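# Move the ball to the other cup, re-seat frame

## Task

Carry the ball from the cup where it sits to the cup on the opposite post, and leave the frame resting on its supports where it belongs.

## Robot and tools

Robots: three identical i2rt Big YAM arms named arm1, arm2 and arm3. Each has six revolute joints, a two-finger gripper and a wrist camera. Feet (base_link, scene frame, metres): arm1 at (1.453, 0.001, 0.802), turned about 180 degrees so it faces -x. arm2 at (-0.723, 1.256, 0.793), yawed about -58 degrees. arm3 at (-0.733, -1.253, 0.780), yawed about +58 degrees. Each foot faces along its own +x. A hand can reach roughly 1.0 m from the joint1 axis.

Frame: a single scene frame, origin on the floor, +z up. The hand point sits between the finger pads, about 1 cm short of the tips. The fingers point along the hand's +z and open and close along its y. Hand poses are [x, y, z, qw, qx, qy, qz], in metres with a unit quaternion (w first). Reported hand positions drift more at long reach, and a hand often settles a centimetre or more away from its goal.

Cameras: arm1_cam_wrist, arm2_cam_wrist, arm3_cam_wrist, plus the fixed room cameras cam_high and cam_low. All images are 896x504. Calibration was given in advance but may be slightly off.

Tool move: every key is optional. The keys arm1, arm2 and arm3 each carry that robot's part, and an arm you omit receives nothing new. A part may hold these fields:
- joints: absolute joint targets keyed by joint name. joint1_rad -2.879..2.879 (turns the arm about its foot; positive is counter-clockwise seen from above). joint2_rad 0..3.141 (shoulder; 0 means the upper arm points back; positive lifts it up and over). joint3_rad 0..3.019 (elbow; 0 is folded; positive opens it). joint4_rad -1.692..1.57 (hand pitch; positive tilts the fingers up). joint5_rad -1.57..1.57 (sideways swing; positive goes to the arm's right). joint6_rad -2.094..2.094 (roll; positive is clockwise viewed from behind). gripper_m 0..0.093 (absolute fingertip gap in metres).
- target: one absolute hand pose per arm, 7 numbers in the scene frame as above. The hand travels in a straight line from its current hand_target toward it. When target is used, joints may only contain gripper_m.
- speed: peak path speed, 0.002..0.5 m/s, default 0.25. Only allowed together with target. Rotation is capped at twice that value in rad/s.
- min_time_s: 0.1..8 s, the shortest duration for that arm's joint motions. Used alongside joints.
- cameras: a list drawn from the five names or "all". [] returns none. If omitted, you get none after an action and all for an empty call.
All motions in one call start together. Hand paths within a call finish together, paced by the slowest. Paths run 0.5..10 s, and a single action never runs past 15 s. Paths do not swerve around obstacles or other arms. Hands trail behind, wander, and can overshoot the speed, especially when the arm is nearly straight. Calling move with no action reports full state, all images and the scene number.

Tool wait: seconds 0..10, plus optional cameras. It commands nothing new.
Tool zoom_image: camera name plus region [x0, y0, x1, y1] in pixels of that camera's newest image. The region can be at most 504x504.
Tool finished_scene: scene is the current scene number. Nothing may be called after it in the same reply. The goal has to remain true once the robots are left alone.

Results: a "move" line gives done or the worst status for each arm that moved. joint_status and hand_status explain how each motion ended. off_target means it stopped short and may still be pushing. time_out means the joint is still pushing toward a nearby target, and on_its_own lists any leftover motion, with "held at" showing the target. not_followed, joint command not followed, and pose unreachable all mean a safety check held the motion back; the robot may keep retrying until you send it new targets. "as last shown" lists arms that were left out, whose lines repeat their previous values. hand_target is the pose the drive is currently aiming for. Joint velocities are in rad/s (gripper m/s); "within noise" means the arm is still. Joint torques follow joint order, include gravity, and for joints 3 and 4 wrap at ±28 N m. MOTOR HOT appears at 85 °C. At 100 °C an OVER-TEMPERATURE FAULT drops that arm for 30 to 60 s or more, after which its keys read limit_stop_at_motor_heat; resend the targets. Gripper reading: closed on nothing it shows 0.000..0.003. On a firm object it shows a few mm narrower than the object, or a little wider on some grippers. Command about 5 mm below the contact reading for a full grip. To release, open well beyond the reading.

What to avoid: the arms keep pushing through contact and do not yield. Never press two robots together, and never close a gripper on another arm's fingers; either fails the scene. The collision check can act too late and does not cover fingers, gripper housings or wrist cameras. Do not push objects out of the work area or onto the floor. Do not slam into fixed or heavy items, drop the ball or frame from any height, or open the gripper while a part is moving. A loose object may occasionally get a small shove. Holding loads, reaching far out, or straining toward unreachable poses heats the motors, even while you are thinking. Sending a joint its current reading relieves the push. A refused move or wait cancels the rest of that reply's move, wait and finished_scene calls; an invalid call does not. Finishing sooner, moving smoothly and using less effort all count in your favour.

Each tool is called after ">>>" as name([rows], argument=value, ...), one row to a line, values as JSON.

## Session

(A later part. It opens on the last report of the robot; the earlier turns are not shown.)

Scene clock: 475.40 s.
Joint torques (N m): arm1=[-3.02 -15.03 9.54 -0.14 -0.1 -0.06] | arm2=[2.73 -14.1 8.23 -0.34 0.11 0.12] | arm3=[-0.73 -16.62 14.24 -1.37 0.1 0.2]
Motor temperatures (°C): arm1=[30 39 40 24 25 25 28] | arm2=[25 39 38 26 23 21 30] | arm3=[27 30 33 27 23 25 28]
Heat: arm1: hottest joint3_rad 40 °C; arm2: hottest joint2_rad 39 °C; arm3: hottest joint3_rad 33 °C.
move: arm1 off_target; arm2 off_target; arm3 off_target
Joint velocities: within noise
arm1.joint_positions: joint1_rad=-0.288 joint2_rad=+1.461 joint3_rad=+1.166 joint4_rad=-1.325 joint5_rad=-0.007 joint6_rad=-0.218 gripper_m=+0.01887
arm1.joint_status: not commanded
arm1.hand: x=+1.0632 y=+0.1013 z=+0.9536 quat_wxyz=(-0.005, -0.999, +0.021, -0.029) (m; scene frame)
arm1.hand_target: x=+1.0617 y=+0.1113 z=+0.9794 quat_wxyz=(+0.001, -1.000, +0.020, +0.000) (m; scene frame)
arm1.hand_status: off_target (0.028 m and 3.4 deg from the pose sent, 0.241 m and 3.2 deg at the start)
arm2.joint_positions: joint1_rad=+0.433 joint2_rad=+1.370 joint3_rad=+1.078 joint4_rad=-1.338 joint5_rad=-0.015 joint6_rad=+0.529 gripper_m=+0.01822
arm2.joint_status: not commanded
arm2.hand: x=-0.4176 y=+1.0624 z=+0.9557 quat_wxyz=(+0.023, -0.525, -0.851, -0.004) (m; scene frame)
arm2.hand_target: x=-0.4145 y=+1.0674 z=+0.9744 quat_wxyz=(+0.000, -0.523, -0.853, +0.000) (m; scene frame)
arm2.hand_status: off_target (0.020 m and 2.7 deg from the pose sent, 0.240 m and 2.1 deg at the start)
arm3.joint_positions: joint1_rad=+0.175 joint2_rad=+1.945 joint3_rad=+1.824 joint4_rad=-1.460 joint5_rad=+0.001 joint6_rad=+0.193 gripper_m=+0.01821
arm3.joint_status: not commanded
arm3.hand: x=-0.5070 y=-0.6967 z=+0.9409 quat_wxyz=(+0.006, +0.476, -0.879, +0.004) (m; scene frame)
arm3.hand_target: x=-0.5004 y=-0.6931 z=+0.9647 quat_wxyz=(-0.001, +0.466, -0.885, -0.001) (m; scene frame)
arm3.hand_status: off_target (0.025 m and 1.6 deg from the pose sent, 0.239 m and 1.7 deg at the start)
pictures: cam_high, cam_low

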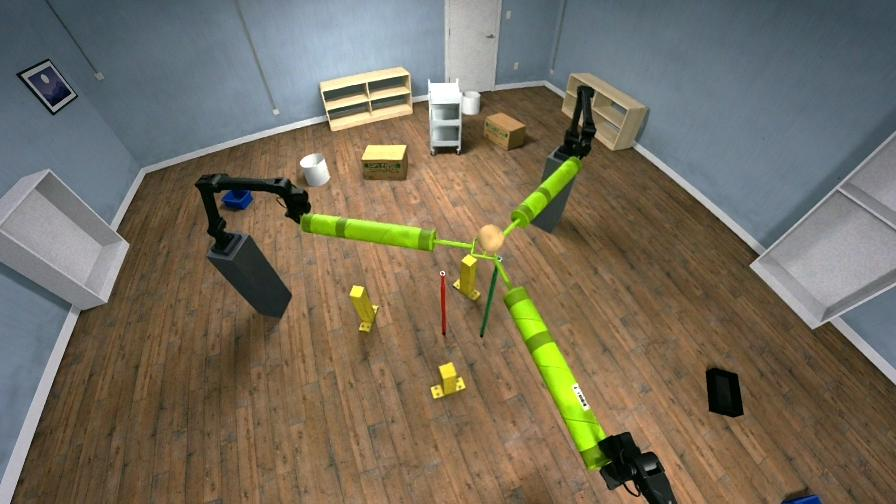

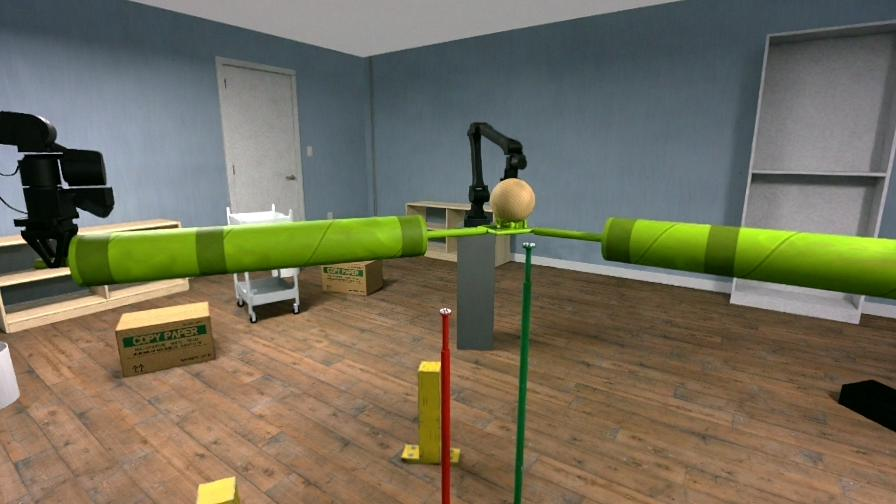

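>>> move(arm1={"target":[1.0871,0.1507,0.98,0,1,-0.02,0],"speed":0.08}, arm2={"target":[-0.3882,1.1065,0.972,0,0.5225,0.8526,0],"speed":0.08}, arm3={"target":[-0.474,-0.6533,0.971,0,-0.466,0.885,0],"speed":0.08}, cameras=["cam_high","cam_low"])

>>> zoom_image(camera="cam_low", region=[490, 190, 560, 260])

>>> zoom_image(camera="cam_high", region=[470, 220, 530, 280])

Scene clock: 491.07 s.
Joint torques (N m): arm1=[-2.73 -14.62 9.35 -0.12 -0.14 -0.03] | arm2=[2.67 -13.22 8.62 -0.08 0.09 0.13] | arm3=[-0.85 -18.32 14.56 -1.17 0.09 0.17]
Motor temperatures (°C): arm1=[30 39 40 24 25 25 28] | arm2=[25 39 36 26 23 21 31] | arm3=[27 32 37 27 23 25 28]
Heat: arm1: hottest joint3_rad 40 °C; arm2: hottest joint2_rad 39 °C; arm3: hottest joint3_rad 37 °C.
move: arm1 off_target; arm2 off_target; arm3 off_target
Joint velocities: within noise
arm1.joint_positions: joint1_rad=-0.405 joint2_rad=+1.435 joint3_rad=+1.138 joint4_rad=-1.325 joint5_rad=-0.007 joint6_rad=-0.336 gripper_m=+0.01887
arm1.joint_status: not commanded
arm1.hand: x=+1.0877 y=+0.1420 z=+0.9544 quat_wxyz=(-0.008, -0.999, +0.021, -0.028) (m; scene frame)
arm1.hand_target: x=+1.0875 y=+0.1502 z=+0.9794 quat_wxyz=(+0.001, -1.000, +0.020, +0.000) (m; scene frame)
arm1.hand_status: off_target (0.027 m and 3.3 deg from the pose sent, 0.061 m and 3.4 deg at the start)
arm2.joint_positions: joint1_rad=+0.560 joint2_rad=+1.370 joint3_rad=+1.078 joint4_rad=-1.338 joint5_rad=-0.016 joint6_rad=+0.655 gripper_m=+0.01822
arm2.joint_status: not commanded
arm2.hand: x=-0.3952 y=+1.1029 z=+0.9552 quat_wxyz=(+0.024, -0.524, -0.851, +0.000) (m; scene frame)
arm2.hand_target: x=-0.3886 y=+1.1065 z=+0.9718 quat_wxyz=(+0.000, -0.523, -0.853, +0.000) (m; scene frame)
arm2.hand_status: off_target (0.019 m and 2.7 deg from the pose sent, 0.055 m and 2.7 deg at the start)
arm3.joint_positions: joint1_rad=+0.162 joint2_rad=+2.090 joint3_rad=+2.068 joint4_rad=-1.563 joint5_rad=+0.001 joint6_rad=+0.182 gripper_m=+0.01821
arm3.joint_status: not commanded
arm3.hand: x=-0.4819 y=-0.6564 z=+0.9459 quat_wxyz=(+0.008, +0.476, -0.879, +0.006) (m; scene frame)
arm3.hand_target: x=-0.4745 y=-0.6541 z=+0.9709 quat_wxyz=(-0.001, +0.466, -0.885, -0.001) (m; scene frame)
arm3.hand_status: off_target (0.026 m and 1.7 deg from the pose sent, 0.062 m and 1.6 deg at the start)
pictures: cam_high, cam_low

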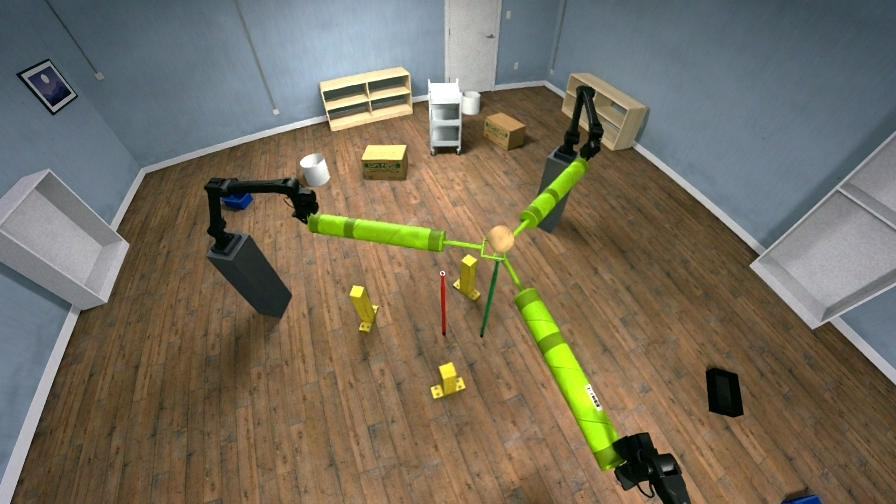

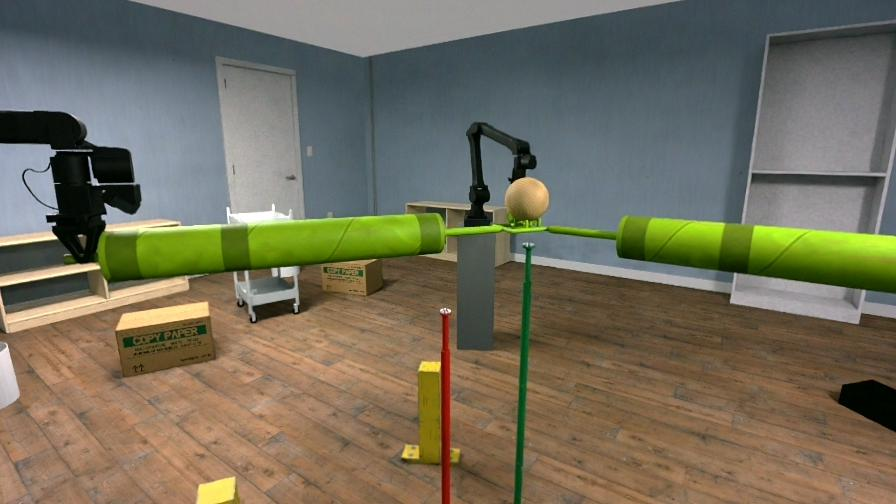

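Scaled by 7.200 from the camera's 896x504 image, which has a finer 1280x720 frame.

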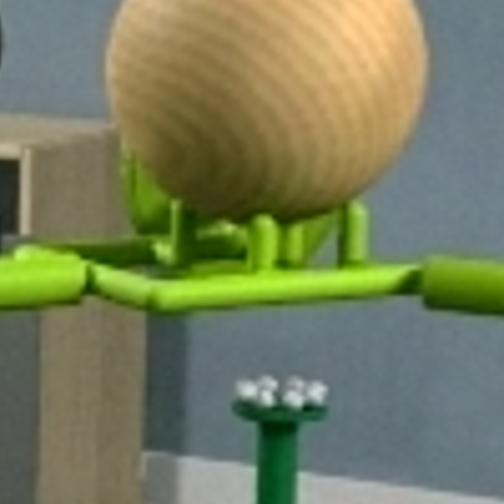

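Scaled by 8.400 from the camera's 896x504 image, which has a finer 1280x720 frame.

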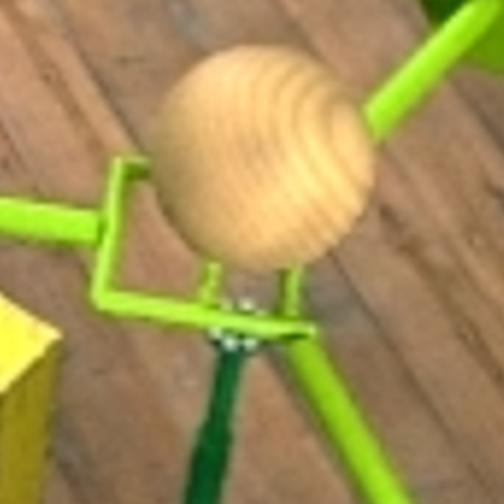

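>>> move(arm1={"target":[1.1020,0.1397,0.96,0,1,-0.02,0],"speed":0.06}, arm2={"target":[-0.3732,1.0955,0.952,0,0.5225,0.8526,0],"speed":0.06}, arm3={"target":[-0.459,-0.6643,0.954,0,-0.466,0.885,0],"speed":0.06}, cameras=["cam_high","cam_low"])

>>> zoom_image(camera="cam_low", region=[500, 200, 560, 260])

>>> zoom_image(camera="cam_high", region=[475, 220, 525, 270])

Scene clock: 524.13 s.
Joint torques (N m): arm1=[-1.73 -13.92 8.53 0.06 -0.17 0.08] | arm2=[1.9 -12.1 8.98 -0.06 -0.03 0.04] | arm3=[-0.85 -19.02 10.65 0.23 0.14 0.17]
Motor temperatures (°C): arm1=[30 38 39 24 25 25 28] | arm2=[25 37 36 26 23 21 31] | arm3=[27 35 48 27 23 25 28]
Heat: arm1: hottest joint3_rad 39 °C; arm2: hottest joint2_rad 37 °C; arm3: hottest joint3_rad 48 °C.
move: arm1 off_target; arm2 off_target; arm3 off_target
Joint velocities: within noise
arm1.joint_positions: joint1_rad=-0.405 joint2_rad=+1.402 joint3_rad=+1.061 joint4_rad=-1.276 joint5_rad=-0.007 joint6_rad=-0.336 gripper_m=+0.01887
arm1.joint_status: not commanded
arm1.hand: x=+1.1033 y=+0.1360 z=+0.9386 quat_wxyz=(-0.007, -0.999, +0.021, -0.026) (m; scene frame)
arm1.hand_target: x=+1.1023 y=+0.1394 z=+0.9595 quat_wxyz=(+0.000, -1.000, +0.020, +0.000) (m; scene frame)
arm1.hand_status: off_target (0.022 m and 3.1 deg from the pose sent, 0.016 m and 3.3 deg at the start)
arm2.joint_positions: joint1_rad=+0.560 joint2_rad=+1.409 joint3_rad=+1.078 joint4_rad=-1.281 joint5_rad=-0.012 joint6_rad=+0.655 gripper_m=+0.01822
arm2.joint_status: not commanded
arm2.hand: x=-0.3820 y=+1.0957 z=+0.9408 quat_wxyz=(+0.015, -0.524, -0.851, +0.001) (m; scene frame)
arm2.hand_target: x=-0.3735 y=+1.0955 z=+0.9520 quat_wxyz=(+0.000, -0.523, -0.853, +0.000) (m; scene frame)
arm2.hand_status: off_target (0.014 m and 1.7 deg from the pose sent, 0.023 m and 2.7 deg at the start)
arm3.joint_positions: joint1_rad=+0.135 joint2_rad=+2.091 joint3_rad=+2.057 joint4_rad=-1.554 joint5_rad=+0.000 joint6_rad=+0.154 gripper_m=+0.01821
arm3.joint_status: not commanded
arm3.hand: x=-0.4660 y=-0.6638 z=+0.9417 quat_wxyz=(+0.009, +0.476, -0.879, +0.006) (m; scene frame)
arm3.hand_target: x=-0.4592 y=-0.6645 z=+0.9539 quat_wxyz=(+0.000, +0.466, -0.885, +0.000) (m; scene frame)
arm3.hand_status: off_target (0.014 m and 1.8 deg from the pose sent, 0.025 m and 1.7 deg at the start)
pictures: cam_high, cam_low

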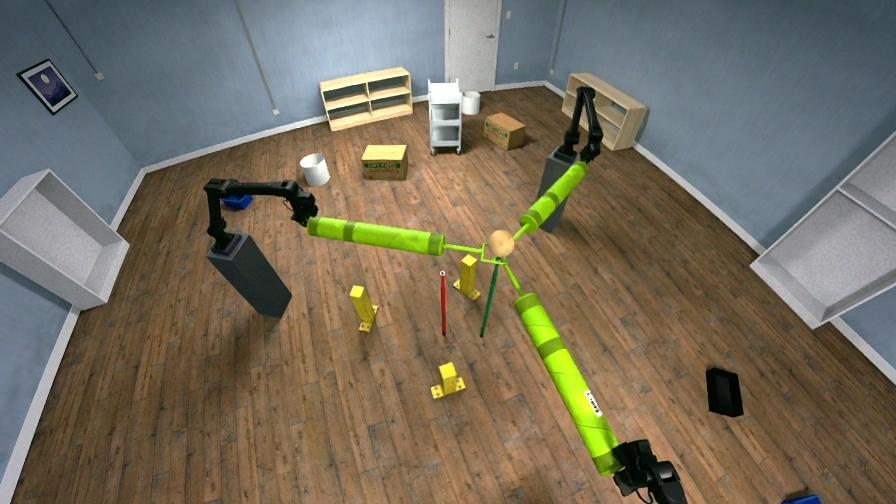

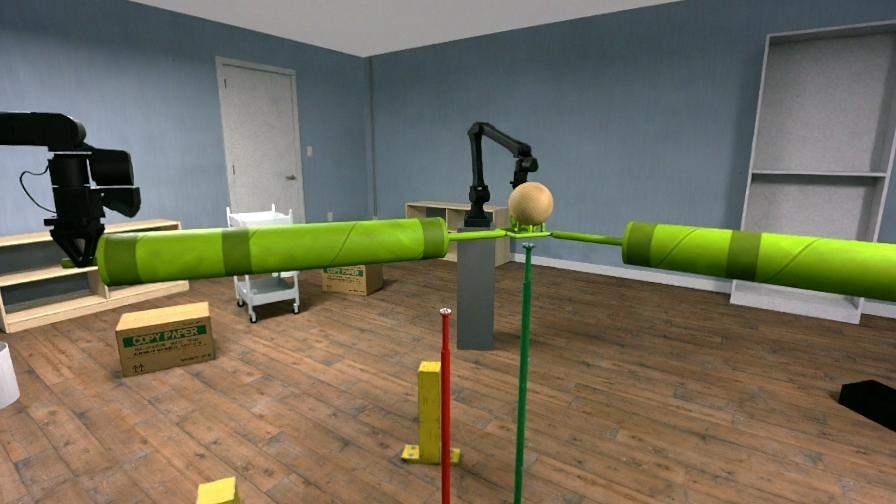

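Scaled by 8.400 from the camera's 896x504 image, which has a finer 1280x720 frame.

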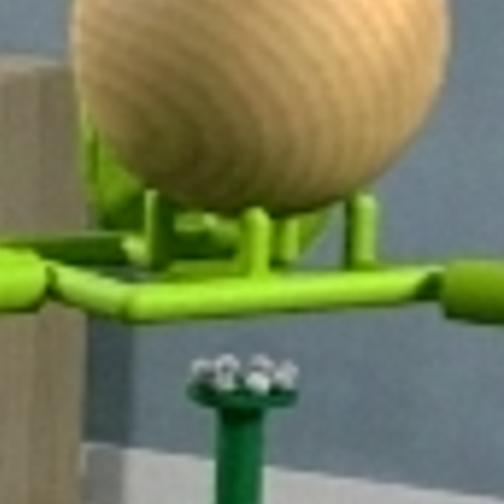

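Scaled by 10.080 from the camera's 896x504 image, which has a finer 1280x720 frame.

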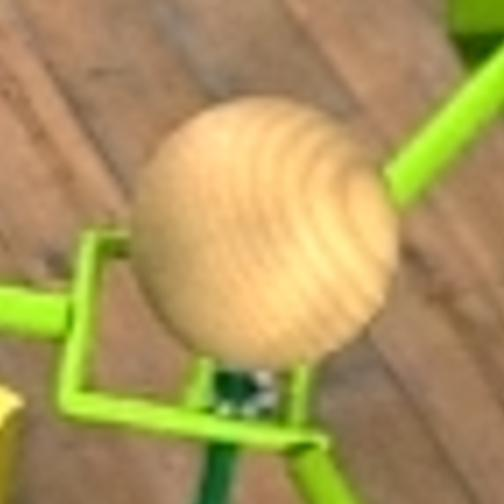

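>>> move(arm1={"target":[1.1010,0.1377,0.922,0,1,-0.02,0],"speed":0.05}, arm2={"target":[-0.3742,1.0935,0.914,0,0.5225,0.8526,0],"speed":0.05}, arm3={"target":[-0.460,-0.6663,0.916,0,-0.466,0.885,0],"speed":0.05}, cameras=["cam_high","cam_low"])

>>> zoom_image(camera="cam_low", region=[500, 200, 560, 260])

>>> zoom_image(camera="cam_high", region=[475, 230, 525, 280])

Scene clock: 541.70 s.
Joint torques (N m): arm1=[-1.14 -12.28 8.29 0.35 -0.18 0.14] | arm2=[1.44 -12.16 7.23 0.17 -0.02 -0.01] | arm3=[-0.56 -18.96 10.26 0.05 0.12 0.23]
Motor temperatures (°C): arm1=[30 37 37 24 25 25 28] | arm2=[25 37 37 26 23 21 31] | arm3=[27 36 47 27 23 25 28]
Heat: arm1: hottest joint2_rad 37 °C; arm2: hottest joint2_rad 37 °C; arm3: hottest joint3_rad 47 °C.
move: arm1 off_target; arm2 done; arm3 off_target
Joint velocities: within noise
arm1.joint_positions: joint1_rad=-0.405 joint2_rad=+1.419 joint3_rad=+0.992 joint4_rad=-1.177 joint5_rad=-0.008 joint6_rad=-0.336 gripper_m=+0.01887
arm1.joint_status: not commanded
arm1.hand: x=+1.1061 y=+0.1352 z=+0.9082 quat_wxyz=(-0.005, -1.000, +0.021, -0.020) (m; scene frame)
arm1.hand_target: x=+1.1012 y=+0.1376 z=+0.9219 quat_wxyz=(+0.000, -1.000, +0.020, +0.000) (m; scene frame)
arm1.hand_status: off_target (0.015 m and 2.3 deg from the pose sent, 0.017 m and 3.1 deg at the start)
arm2.joint_positions: joint1_rad=+0.560 joint2_rad=+1.442 joint3_rad=+1.030 joint4_rad=-1.183 joint5_rad=-0.012 joint6_rad=+0.655 gripper_m=+0.01822
arm2.joint_status: not commanded
arm2.hand: x=-0.3766 y=+1.0928 z=+0.9115 quat_wxyz=(+0.006, -0.524, -0.852, +0.000) (m; scene frame)
arm2.hand_target: x=-0.3743 y=+1.0934 z=+0.9140 quat_wxyz=(+0.000, -0.523, -0.853, +0.000) (m; scene frame)
arm2.hand_status: done (0.004 m and 0.7 deg from the pose sent, 0.028 m and 1.7 deg at the start)
arm3.joint_positions: joint1_rad=+0.130 joint2_rad=+2.091 joint3_rad=+1.963 joint4_rad=-1.450 joint5_rad=+0.000 joint6_rad=+0.148 gripper_m=+0.01821
arm3.joint_status: not commanded
arm3.hand: x=-0.4635 y=-0.6656 z=+0.9058 quat_wxyz=(+0.005, +0.476, -0.879, +0.003) (m; scene frame)
arm3.hand_target: x=-0.4600 y=-0.6665 z=+0.9160 quat_wxyz=(+0.000, +0.466, -0.885, +0.000) (m; scene frame)
arm3.hand_status: off_target (0.011 m and 1.5 deg from the pose sent, 0.027 m and 1.8 deg at the start)
pictures: cam_high, cam_low

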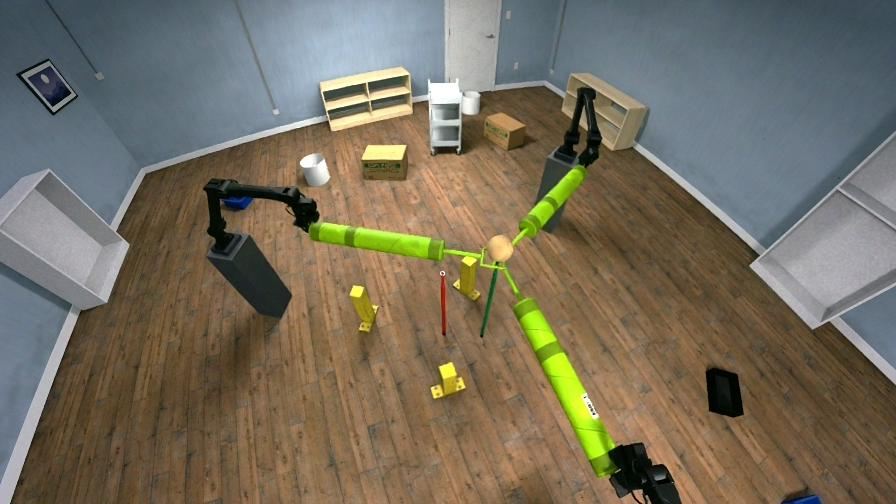

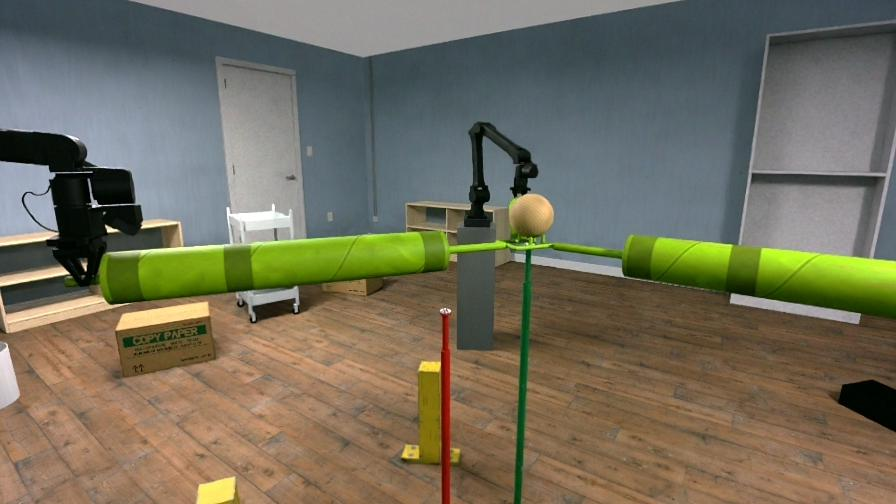

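Scaled by 8.400 from the camera's 896x504 image, which has a finer 1280x720 frame.

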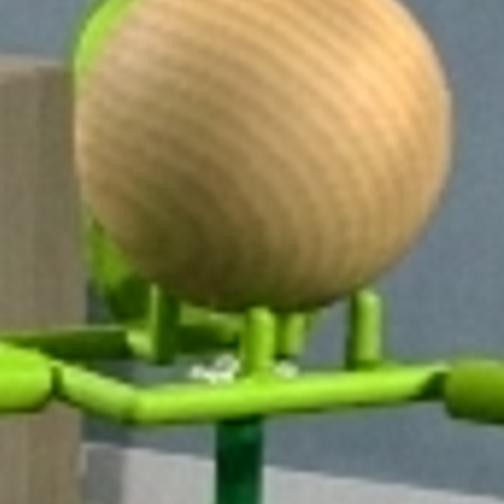

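Scaled by 10.080 from the camera's 896x504 image, which has a finer 1280x720 frame.

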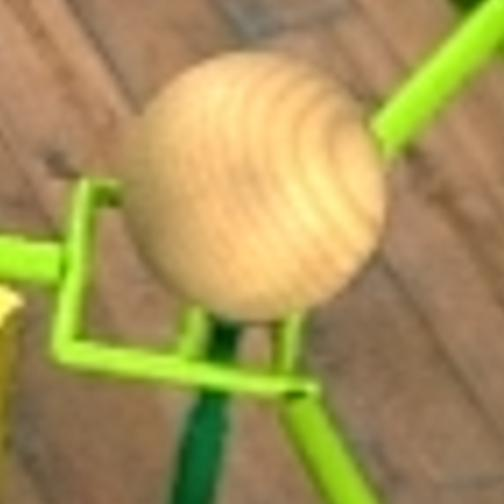

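>>> move(arm1={"target":[1.1000,0.1367,0.892,0,1,-0.02,0],"speed":0.04}, arm2={"target":[-0.3752,1.0925,0.886,0,0.5225,0.8526,0],"speed":0.04}, arm3={"target":[-0.461,-0.6673,0.888,0,-0.466,0.885,0],"speed":0.04}, cameras=["cam_high","cam_low"])

>>> zoom_image(camera="cam_low", region=[500, 200, 560, 260])

>>> zoom_image(camera="cam_high", region=[475, 230, 525, 280])

Scene clock: 553.93 s.
Joint torques (N m): arm1=[-0.79 -11.93 7.64 0.46 -0.12 0.18] | arm2=[1.2 -11.69 6.71 0.36 -0.04 -0.04] | arm3=[-0.44 -18.32 9.84 0.18 0.07 0.24]
Motor temperatures (°C): arm1=[29 36 38 24 25 24 28] | arm2=[25 36 38 26 23 21 31] | arm3=[27 37 44 27 23 25 28]
Heat: arm1: hottest joint3_rad 38 °C; arm2: hottest joint3_rad 38 °C; arm3: hottest joint3_rad 44 °C.
move: arm1 done; arm2 done; arm3 done
Joint velocities: within noise
arm1.joint_positions: joint1_rad=-0.405 joint2_rad=+1.449 joint3_rad=+0.949 joint4_rad=-1.094 joint5_rad=-0.009 joint6_rad=-0.336 gripper_m=+0.01887
arm1.joint_status: not commanded
arm1.hand: x=+1.1047 y=+0.1358 z=+0.8827 quat_wxyz=(-0.004, -1.000, +0.021, -0.015) (m; scene frame)
arm1.hand_target: x=+1.1000 y=+0.1367 z=+0.8920 quat_wxyz=(+0.000, -1.000, +0.020, +0.000) (m; scene frame)
arm1.hand_status: done (0.010 m and 1.7 deg from the pose sent, 0.017 m and 2.3 deg at the start)
arm2.joint_positions: joint1_rad=+0.560 joint2_rad=+1.467 joint3_rad=+0.987 joint4_rad=-1.108 joint5_rad=-0.011 joint6_rad=+0.655 gripper_m=+0.01822
arm2.joint_status: not commanded
arm2.hand: x=-0.3766 y=+1.0923 z=+0.8877 quat_wxyz=(+0.003, -0.524, -0.852, +0.000) (m; scene frame)
arm2.hand_target: x=-0.3752 y=+1.0924 z=+0.8860 quat_wxyz=(+0.000, -0.523, -0.853, +0.000) (m; scene frame)
arm2.hand_status: done (0.002 m and 0.4 deg from the pose sent, 0.026 m and 0.7 deg at the start)
arm3.joint_positions: joint1_rad=+0.130 joint2_rad=+2.091 joint3_rad=+1.908 joint4_rad=-1.384 joint5_rad=+0.002 joint6_rad=+0.148 gripper_m=+0.01821
arm3.joint_status: not commanded
arm3.hand: x=-0.4636 y=-0.6663 z=+0.8849 quat_wxyz=(+0.000, +0.476, -0.879, +0.000) (m; scene frame)
arm3.hand_target: x=-0.4609 y=-0.6673 z=+0.8880 quat_wxyz=(+0.000, +0.466, -0.885, +0.000) (m; scene frame)
arm3.hand_status: done (0.004 m and 1.4 deg from the pose sent, 0.018 m and 1.5 deg at the start)
pictures: cam_high, cam_low

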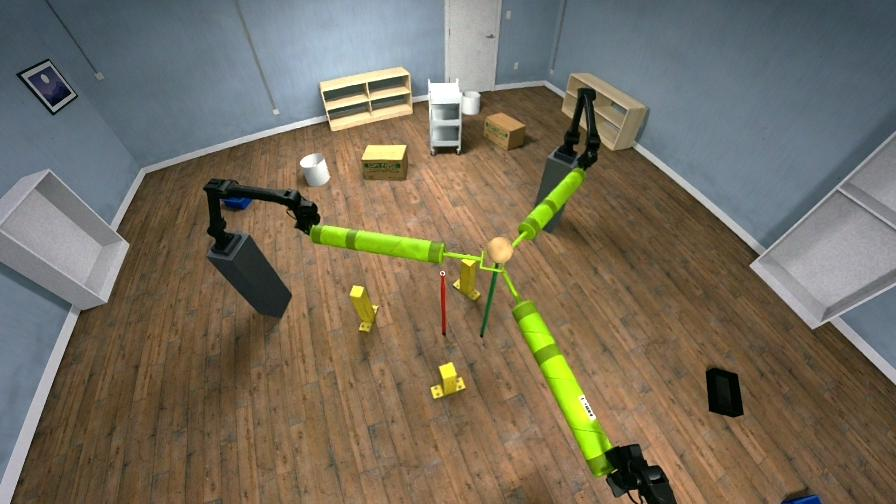

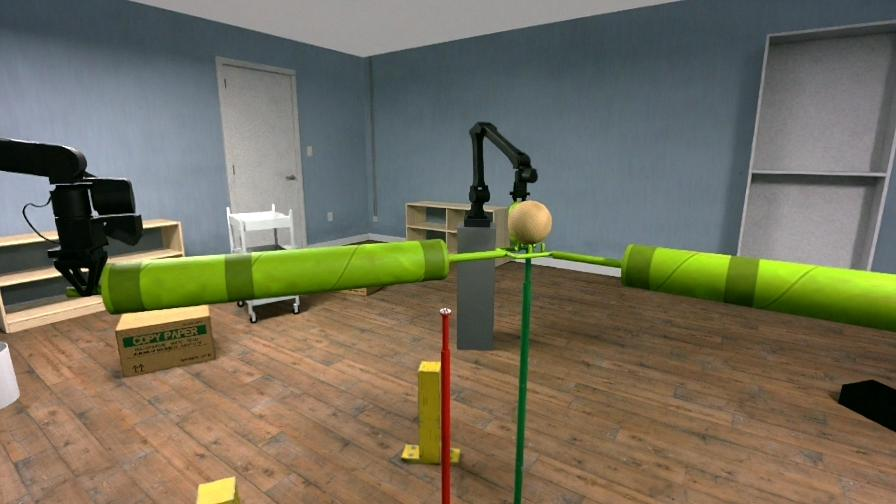

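Scaled by 8.400 from the camera's 896x504 image, which has a finer 1280x720 frame.

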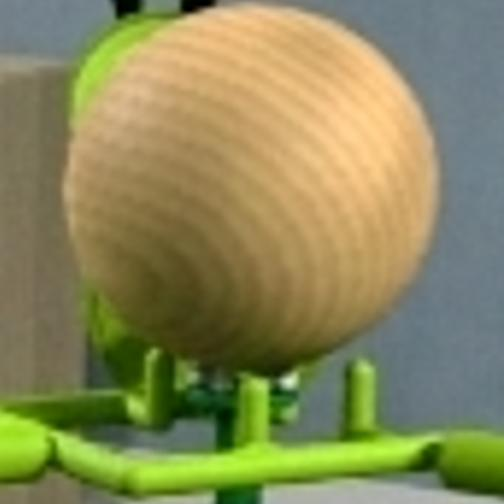

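Scaled by 10.080 from the camera's 896x504 image, which has a finer 1280x720 frame.

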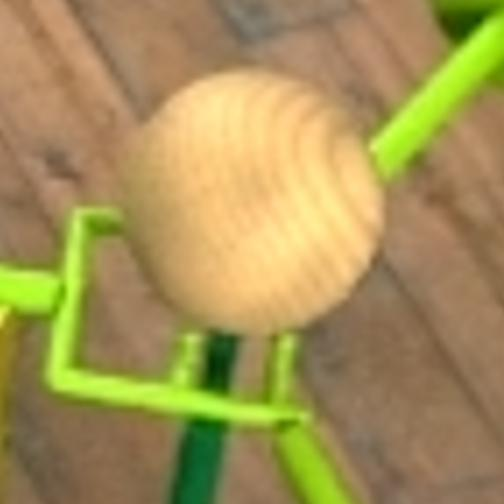

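>>> move(arm1={"target":[1.0980,0.1327,0.868,0,1,-0.02,0],"speed":0.04}, arm2={"target":[-0.3772,1.0885,0.860,0,0.5225,0.8526,0],"speed":0.04}, arm3={"target":[-0.463,-0.6713,0.862,0,-0.466,0.885,0],"speed":0.04}, cameras=["cam_high","cam_low"])

>>> zoom_image(camera="cam_low", region=[500, 200, 560, 270])

>>> zoom_image(camera="cam_high", region=[475, 230, 525, 280])

Scene clock: 561.77 s.
Joint torques (N m): arm1=[-0.26 -12.1 7.25 0.44 -0.07 0.25] | arm2=[0.73 -11.81 6.37 0.31 -0.1 -0.09] | arm3=[-0.38 -17.9 9.54 0.12 -0.03 0.25]
Motor temperatures (°C): arm1=[29 36 37 24 25 24 28] | arm2=[25 36 38 26 23 21 31] | arm3=[27 37 42 27 23 25 28]
Heat: arm1: hottest joint3_rad 37 °C; arm2: hottest joint3_rad 38 °C; arm3: hottest joint3_rad 42 °C.
move: arm1 done; arm2 done; arm3 done
Joint velocities: within noise
arm1.joint_positions: joint1_rad=-0.399 joint2_rad=+1.483 joint3_rad=+0.916 joint4_rad=-1.024 joint5_rad=-0.011 joint6_rad=-0.331 gripper_m=+0.01887
arm1.joint_status: not commanded
arm1.hand: x=+1.1034 y=+0.1337 z=+0.8594 quat_wxyz=(-0.004, -1.000, +0.020, -0.013) (m; scene frame)
arm1.hand_target: x=+1.0980 y=+0.1326 z=+0.8680 quat_wxyz=(+0.000, -1.000, +0.020, +0.000) (m; scene frame)
arm1.hand_status: done (0.010 m and 1.6 deg from the pose sent, 0.016 m and 1.7 deg at the start)
arm2.joint_positions: joint1_rad=+0.554 joint2_rad=+1.501 joint3_rad=+0.949 joint4_rad=-1.032 joint5_rad=-0.010 joint6_rad=+0.650 gripper_m=+0.01822
arm2.joint_status: not commanded
arm2.hand: x=-0.3771 y=+1.0895 z=+0.8624 quat_wxyz=(+0.001, -0.524, -0.852, +0.000) (m; scene frame)
arm2.hand_target: x=-0.3773 y=+1.0885 z=+0.8600 quat_wxyz=(+0.000, -0.523, -0.853, +0.000) (m; scene frame)
arm2.hand_status: done (0.003 m and 0.3 deg from the pose sent, 0.028 m and 0.4 deg at the start)
arm3.joint_positions: joint1_rad=+0.130 joint2_rad=+2.091 joint3_rad=+1.846 joint4_rad=-1.315 joint5_rad=+0.004 joint6_rad=+0.148 gripper_m=+0.01821
arm3.joint_status: not commanded
arm3.hand: x=-0.4646 y=-0.6694 z=+0.8618 quat_wxyz=(-0.003, +0.477, -0.879, -0.001) (m; scene frame)
arm3.hand_target: x=-0.4631 y=-0.6713 z=+0.8620 quat_wxyz=(+0.000, +0.466, -0.885, +0.000) (m; scene frame)
arm3.hand_status: done (0.002 m and 1.4 deg from the pose sent, 0.023 m and 1.4 deg at the start)
pictures: cam_high, cam_low

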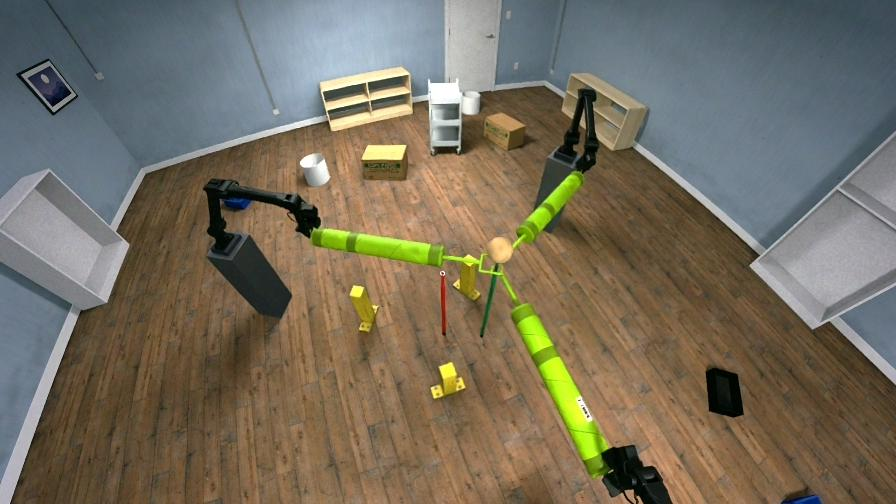

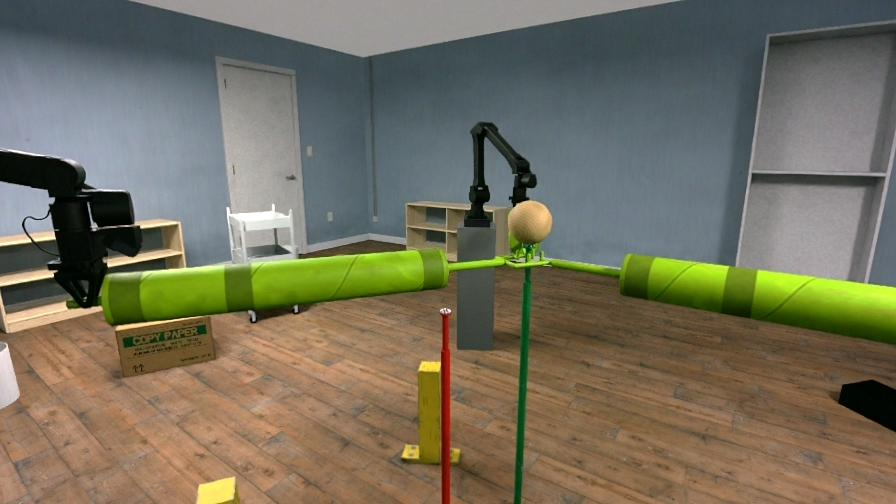

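Scaled by 7.200 from the camera's 896x504 image, which has a finer 1280x720 frame.

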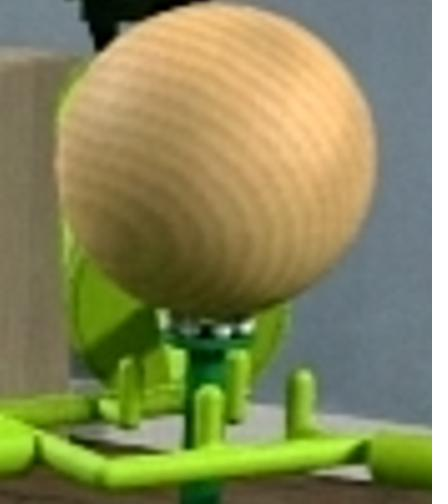

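Scaled by 10.080 from the camera's 896x504 image, which has a finer 1280x720 frame.

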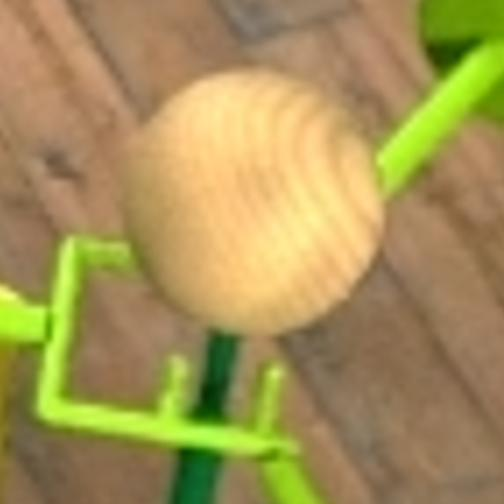

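>>> move(arm1={"target":[1.0935,0.1347,0.860,0,1,-0.02,0],"speed":0.04}, arm2={"target":[-0.3817,1.0905,0.852,0,0.5225,0.8526,0],"speed":0.04}, arm3={"target":[-0.4675,-0.6693,0.854,0,-0.466,0.885,0],"speed":0.04}, cameras=["cam_high","cam_low"])

>>> zoom_image(camera="cam_low", region=[500, 200, 560, 270])

>>> zoom_image(camera="cam_high", region=[475, 230, 525, 280])

Scene clock: 579.83 s.
Joint torques (N m): arm1=[-0.32 -12.16 7.34 0.44 -0.07 0.24] | arm2=[0.97 -11.63 6.12 0.23 -0.19 -0.07] | arm3=[0.26 -17.85 9.61 0.18 -0.03 0.33]
Motor temperatures (°C): arm1=[29 34 36 24 25 24 28] | arm2=[25 36 36 26 23 21 31] | arm3=[27 37 40 27 23 25 28]
Heat: arm1: hottest joint3_rad 36 °C; arm2: hottest joint2_rad 36 °C; arm3: hottest joint3_rad 40 °C.
move: arm1 off_target; arm2 done; arm3 done
Joint velocities: within noise
arm1.joint_positions: joint1_rad=-0.399 joint2_rad=+1.506 joint3_rad=+0.916 joint4_rad=-1.002 joint5_rad=-0.011 joint6_rad=-0.331 gripper_m=+0.01887
arm1.joint_status: not commanded
arm1.hand: x=+1.1000 y=+0.1352 z=+0.8511 quat_wxyz=(-0.004, -1.000, +0.020, -0.014) (m; scene frame)
arm1.hand_target: x=+1.0935 y=+0.1346 z=+0.8599 quat_wxyz=(+0.000, -1.000, +0.020, +0.000) (m; scene frame)
arm1.hand_status: off_target (0.011 m and 1.7 deg from the pose sent, 0.010 m and 1.6 deg at the start)
arm2.joint_positions: joint1_rad=+0.552 joint2_rad=+1.501 joint3_rad=+0.927 joint4_rad=-1.005 joint5_rad=-0.008 joint6_rad=+0.647 gripper_m=+0.01822
arm2.joint_status: not commanded
arm2.hand: x=-0.3805 y=+1.0897 z=+0.8552 quat_wxyz=(-0.002, -0.524, -0.852, +0.001) (m; scene frame)
arm2.hand_target: x=-0.3817 y=+1.0905 z=+0.8521 quat_wxyz=(+0.000, -0.523, -0.853, +0.000) (m; scene frame)
arm2.hand_status: done (0.004 m and 0.3 deg from the pose sent, 0.011 m and 0.3 deg at the start)
arm3.joint_positions: joint1_rad=+0.130 joint2_rad=+2.095 joint3_rad=+1.833 joint4_rad=-1.299 joint5_rad=+0.004 joint6_rad=+0.148 gripper_m=+0.01821
arm3.joint_status: not commanded
arm3.hand: x=-0.4649 y=-0.6700 z=+0.8541 quat_wxyz=(-0.003, +0.477, -0.879, -0.001) (m; scene frame)
arm3.hand_target: x=-0.4674 y=-0.6693 z=+0.8541 quat_wxyz=(+0.000, +0.466, -0.885, +0.000) (m; scene frame)
arm3.hand_status: done (0.003 m and 1.4 deg from the pose sent, 0.008 m and 1.4 deg at the start)
pictures: cam_high, cam_low

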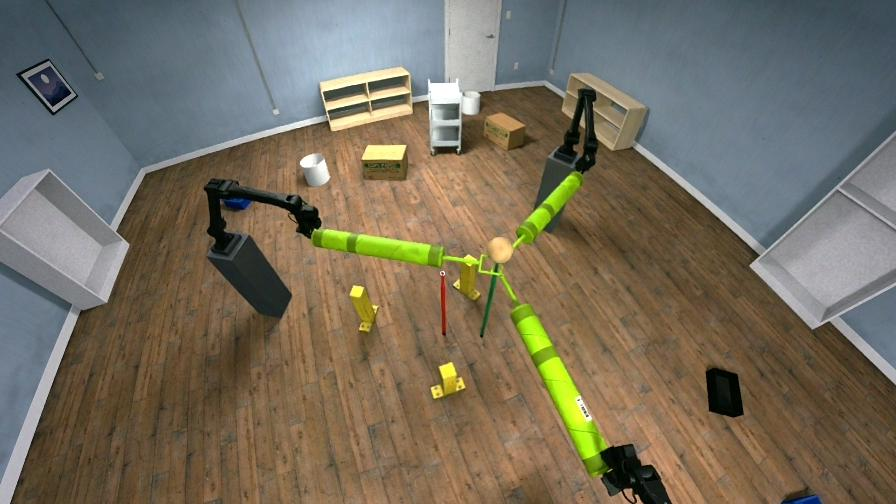

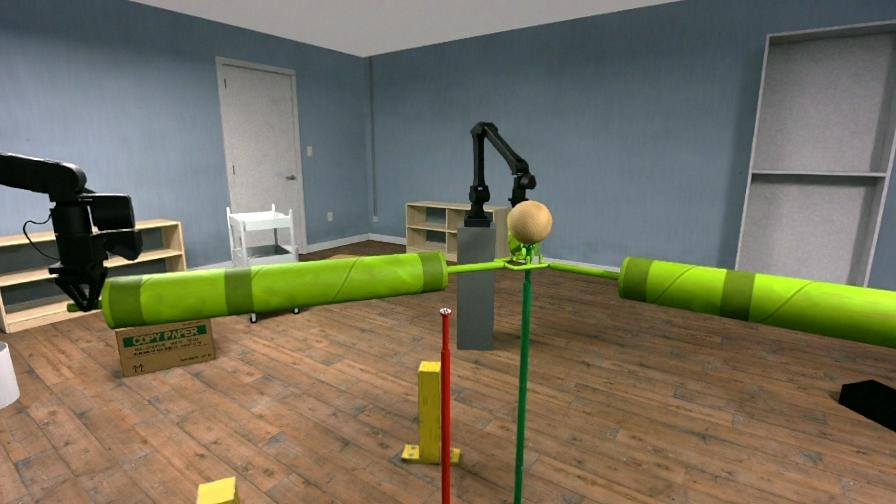

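Scaled by 7.200 from the camera's 896x504 image, which has a finer 1280x720 frame.

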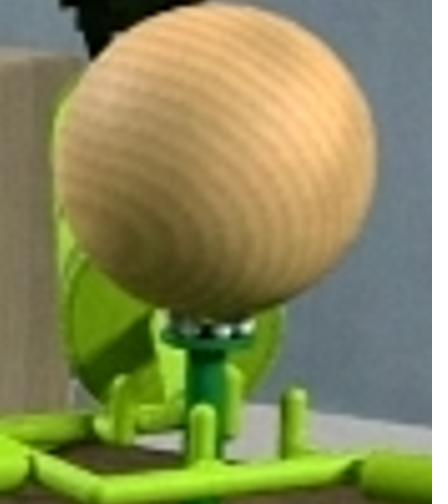

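Scaled by 10.080 from the camera's 896x504 image, which has a finer 1280x720 frame.

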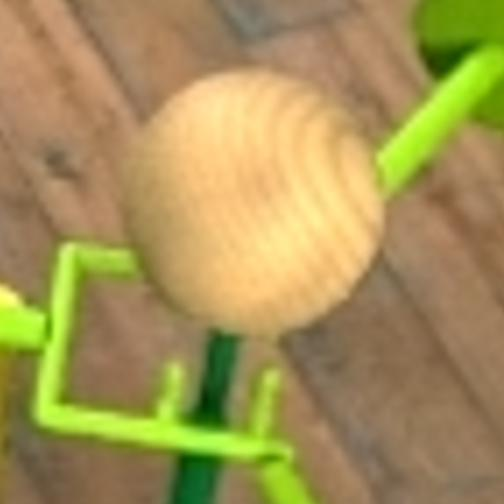

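>>> move(arm1={"target":[1.0235,0.0252,0.862,0,1,-0.02,0],"speed":0.08}, arm2={"target":[-0.4517,0.981,0.854,0,0.5225,0.8526,0],"speed":0.08}, arm3={"target":[-0.5375,-0.7788,0.856,0,-0.466,0.885,0],"speed":0.08}, cameras=["cam_high","cam_low"])

>>> zoom_image(camera="cam_low", region=[420, 190, 570, 330])

Scene clock: 587.87 s.
Joint torques (N m): arm1=[0.32 -13.98 9.59 -1.01 0.1 0.32] | arm2=[0.67 -11.16 8.01 -0.55 -0.22 -0.08] | arm3=[0.62 -17.32 8.06 -0.14 0.11 0.45]
Motor temperatures (°C): arm1=[29 34 36 24 25 24 28] | arm2=[25 36 35 26 23 21 31] | arm3=[27 37 40 27 23 25 28]
Heat: arm1: hottest joint3_rad 36 °C; arm2: hottest joint2_rad 36 °C; arm3: hottest joint3_rad 40 °C.
move: arm1 off_target; arm2 done; arm3 off_target
Joint velocities: within noise
arm1.joint_positions: joint1_rad=-0.105 joint2_rad=+1.609 joint3_rad=+1.020 joint4_rad=-0.990 joint5_rad=-0.012 joint6_rad=-0.037 gripper_m=+0.01887
arm1.joint_status: not commanded
arm1.hand: x=+1.0337 y=+0.0304 z=+0.8432 quat_wxyz=(-0.002, -1.000, +0.019, -0.009) (m; scene frame)
arm1.hand_target: x=+1.0239 y=+0.0252 z=+0.8617 quat_wxyz=(+0.000, -1.000, +0.020, +0.000) (m; scene frame)
arm1.hand_status: off_target (0.022 m and 1.1 deg from the pose sent, 0.134 m and 1.7 deg at the start)
arm2.joint_positions: joint1_rad=+0.217 joint2_rad=+1.512 joint3_rad=+0.922 joint4_rad=-0.989 joint5_rad=-0.003 joint6_rad=+0.311 gripper_m=+0.01822
arm2.joint_status: not commanded
arm2.hand: x=-0.4543 y=+0.9849 z=+0.8511 quat_wxyz=(-0.003, -0.523, -0.852, +0.002) (m; scene frame)
arm2.hand_target: x=-0.4517 y=+0.9811 z=+0.8540 quat_wxyz=(+0.000, -0.522, -0.853, +0.000) (m; scene frame)
arm2.hand_status: done (0.005 m and 0.5 deg from the pose sent, 0.130 m and 0.3 deg at the start)
arm3.joint_positions: joint1_rad=+0.161 joint2_rad=+1.822 joint3_rad=+1.346 joint4_rad=-1.116 joint5_rad=+0.000 joint6_rad=+0.173 gripper_m=+0.01821
arm3.joint_status: not commanded
arm3.hand: x=-0.5327 y=-0.7776 z=+0.8351 quat_wxyz=(+0.010, +0.479, -0.878, +0.007) (m; scene frame)
arm3.hand_target: x=-0.5373 y=-0.7789 z=+0.8554 quat_wxyz=(+0.000, +0.466, -0.885, +0.000) (m; scene frame)
arm3.hand_status: off_target (0.021 m and 2.3 deg from the pose sent, 0.131 m and 1.4 deg at the start)
pictures: cam_high, cam_low

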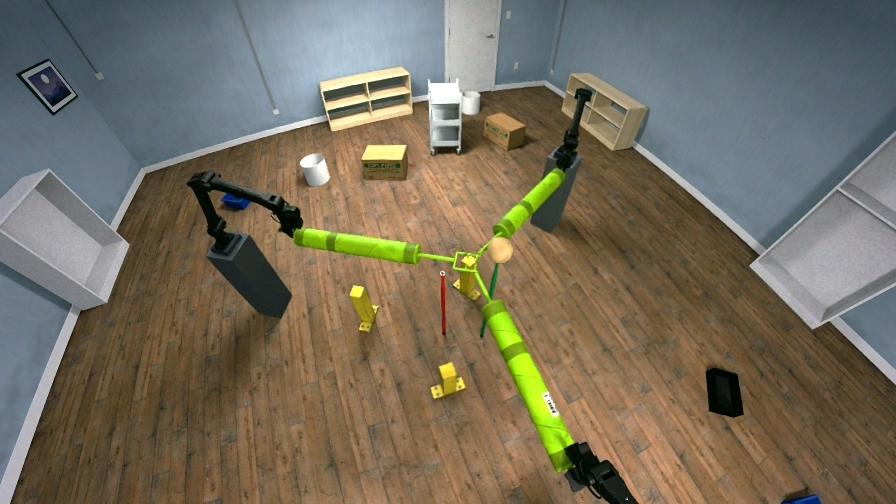

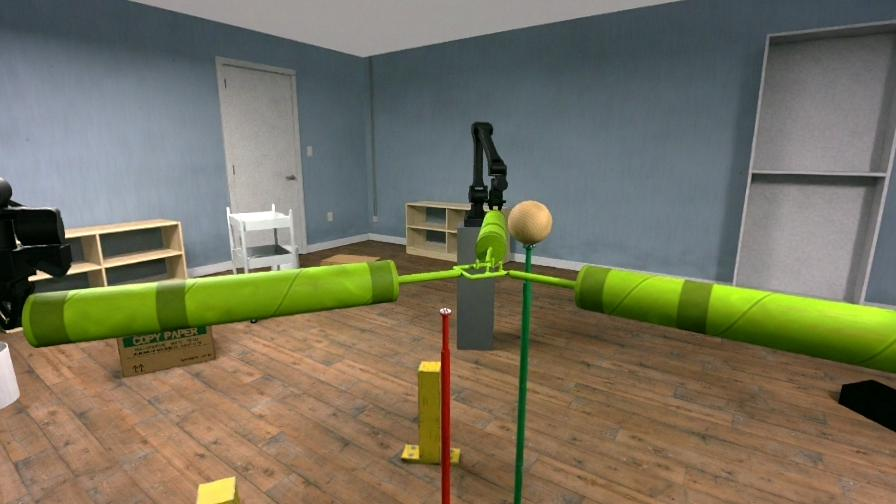

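Scaled by 3.360 from the camera's 896x504 image, which has a finer 1280x720 frame.

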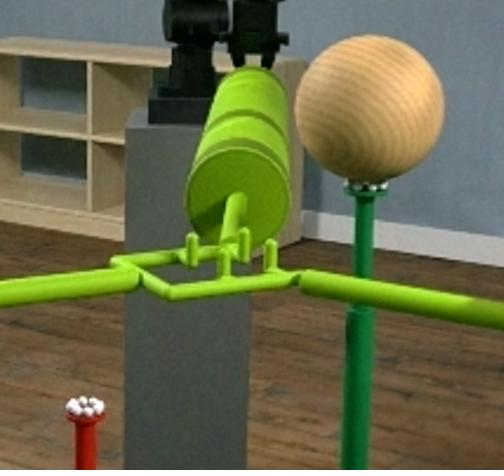

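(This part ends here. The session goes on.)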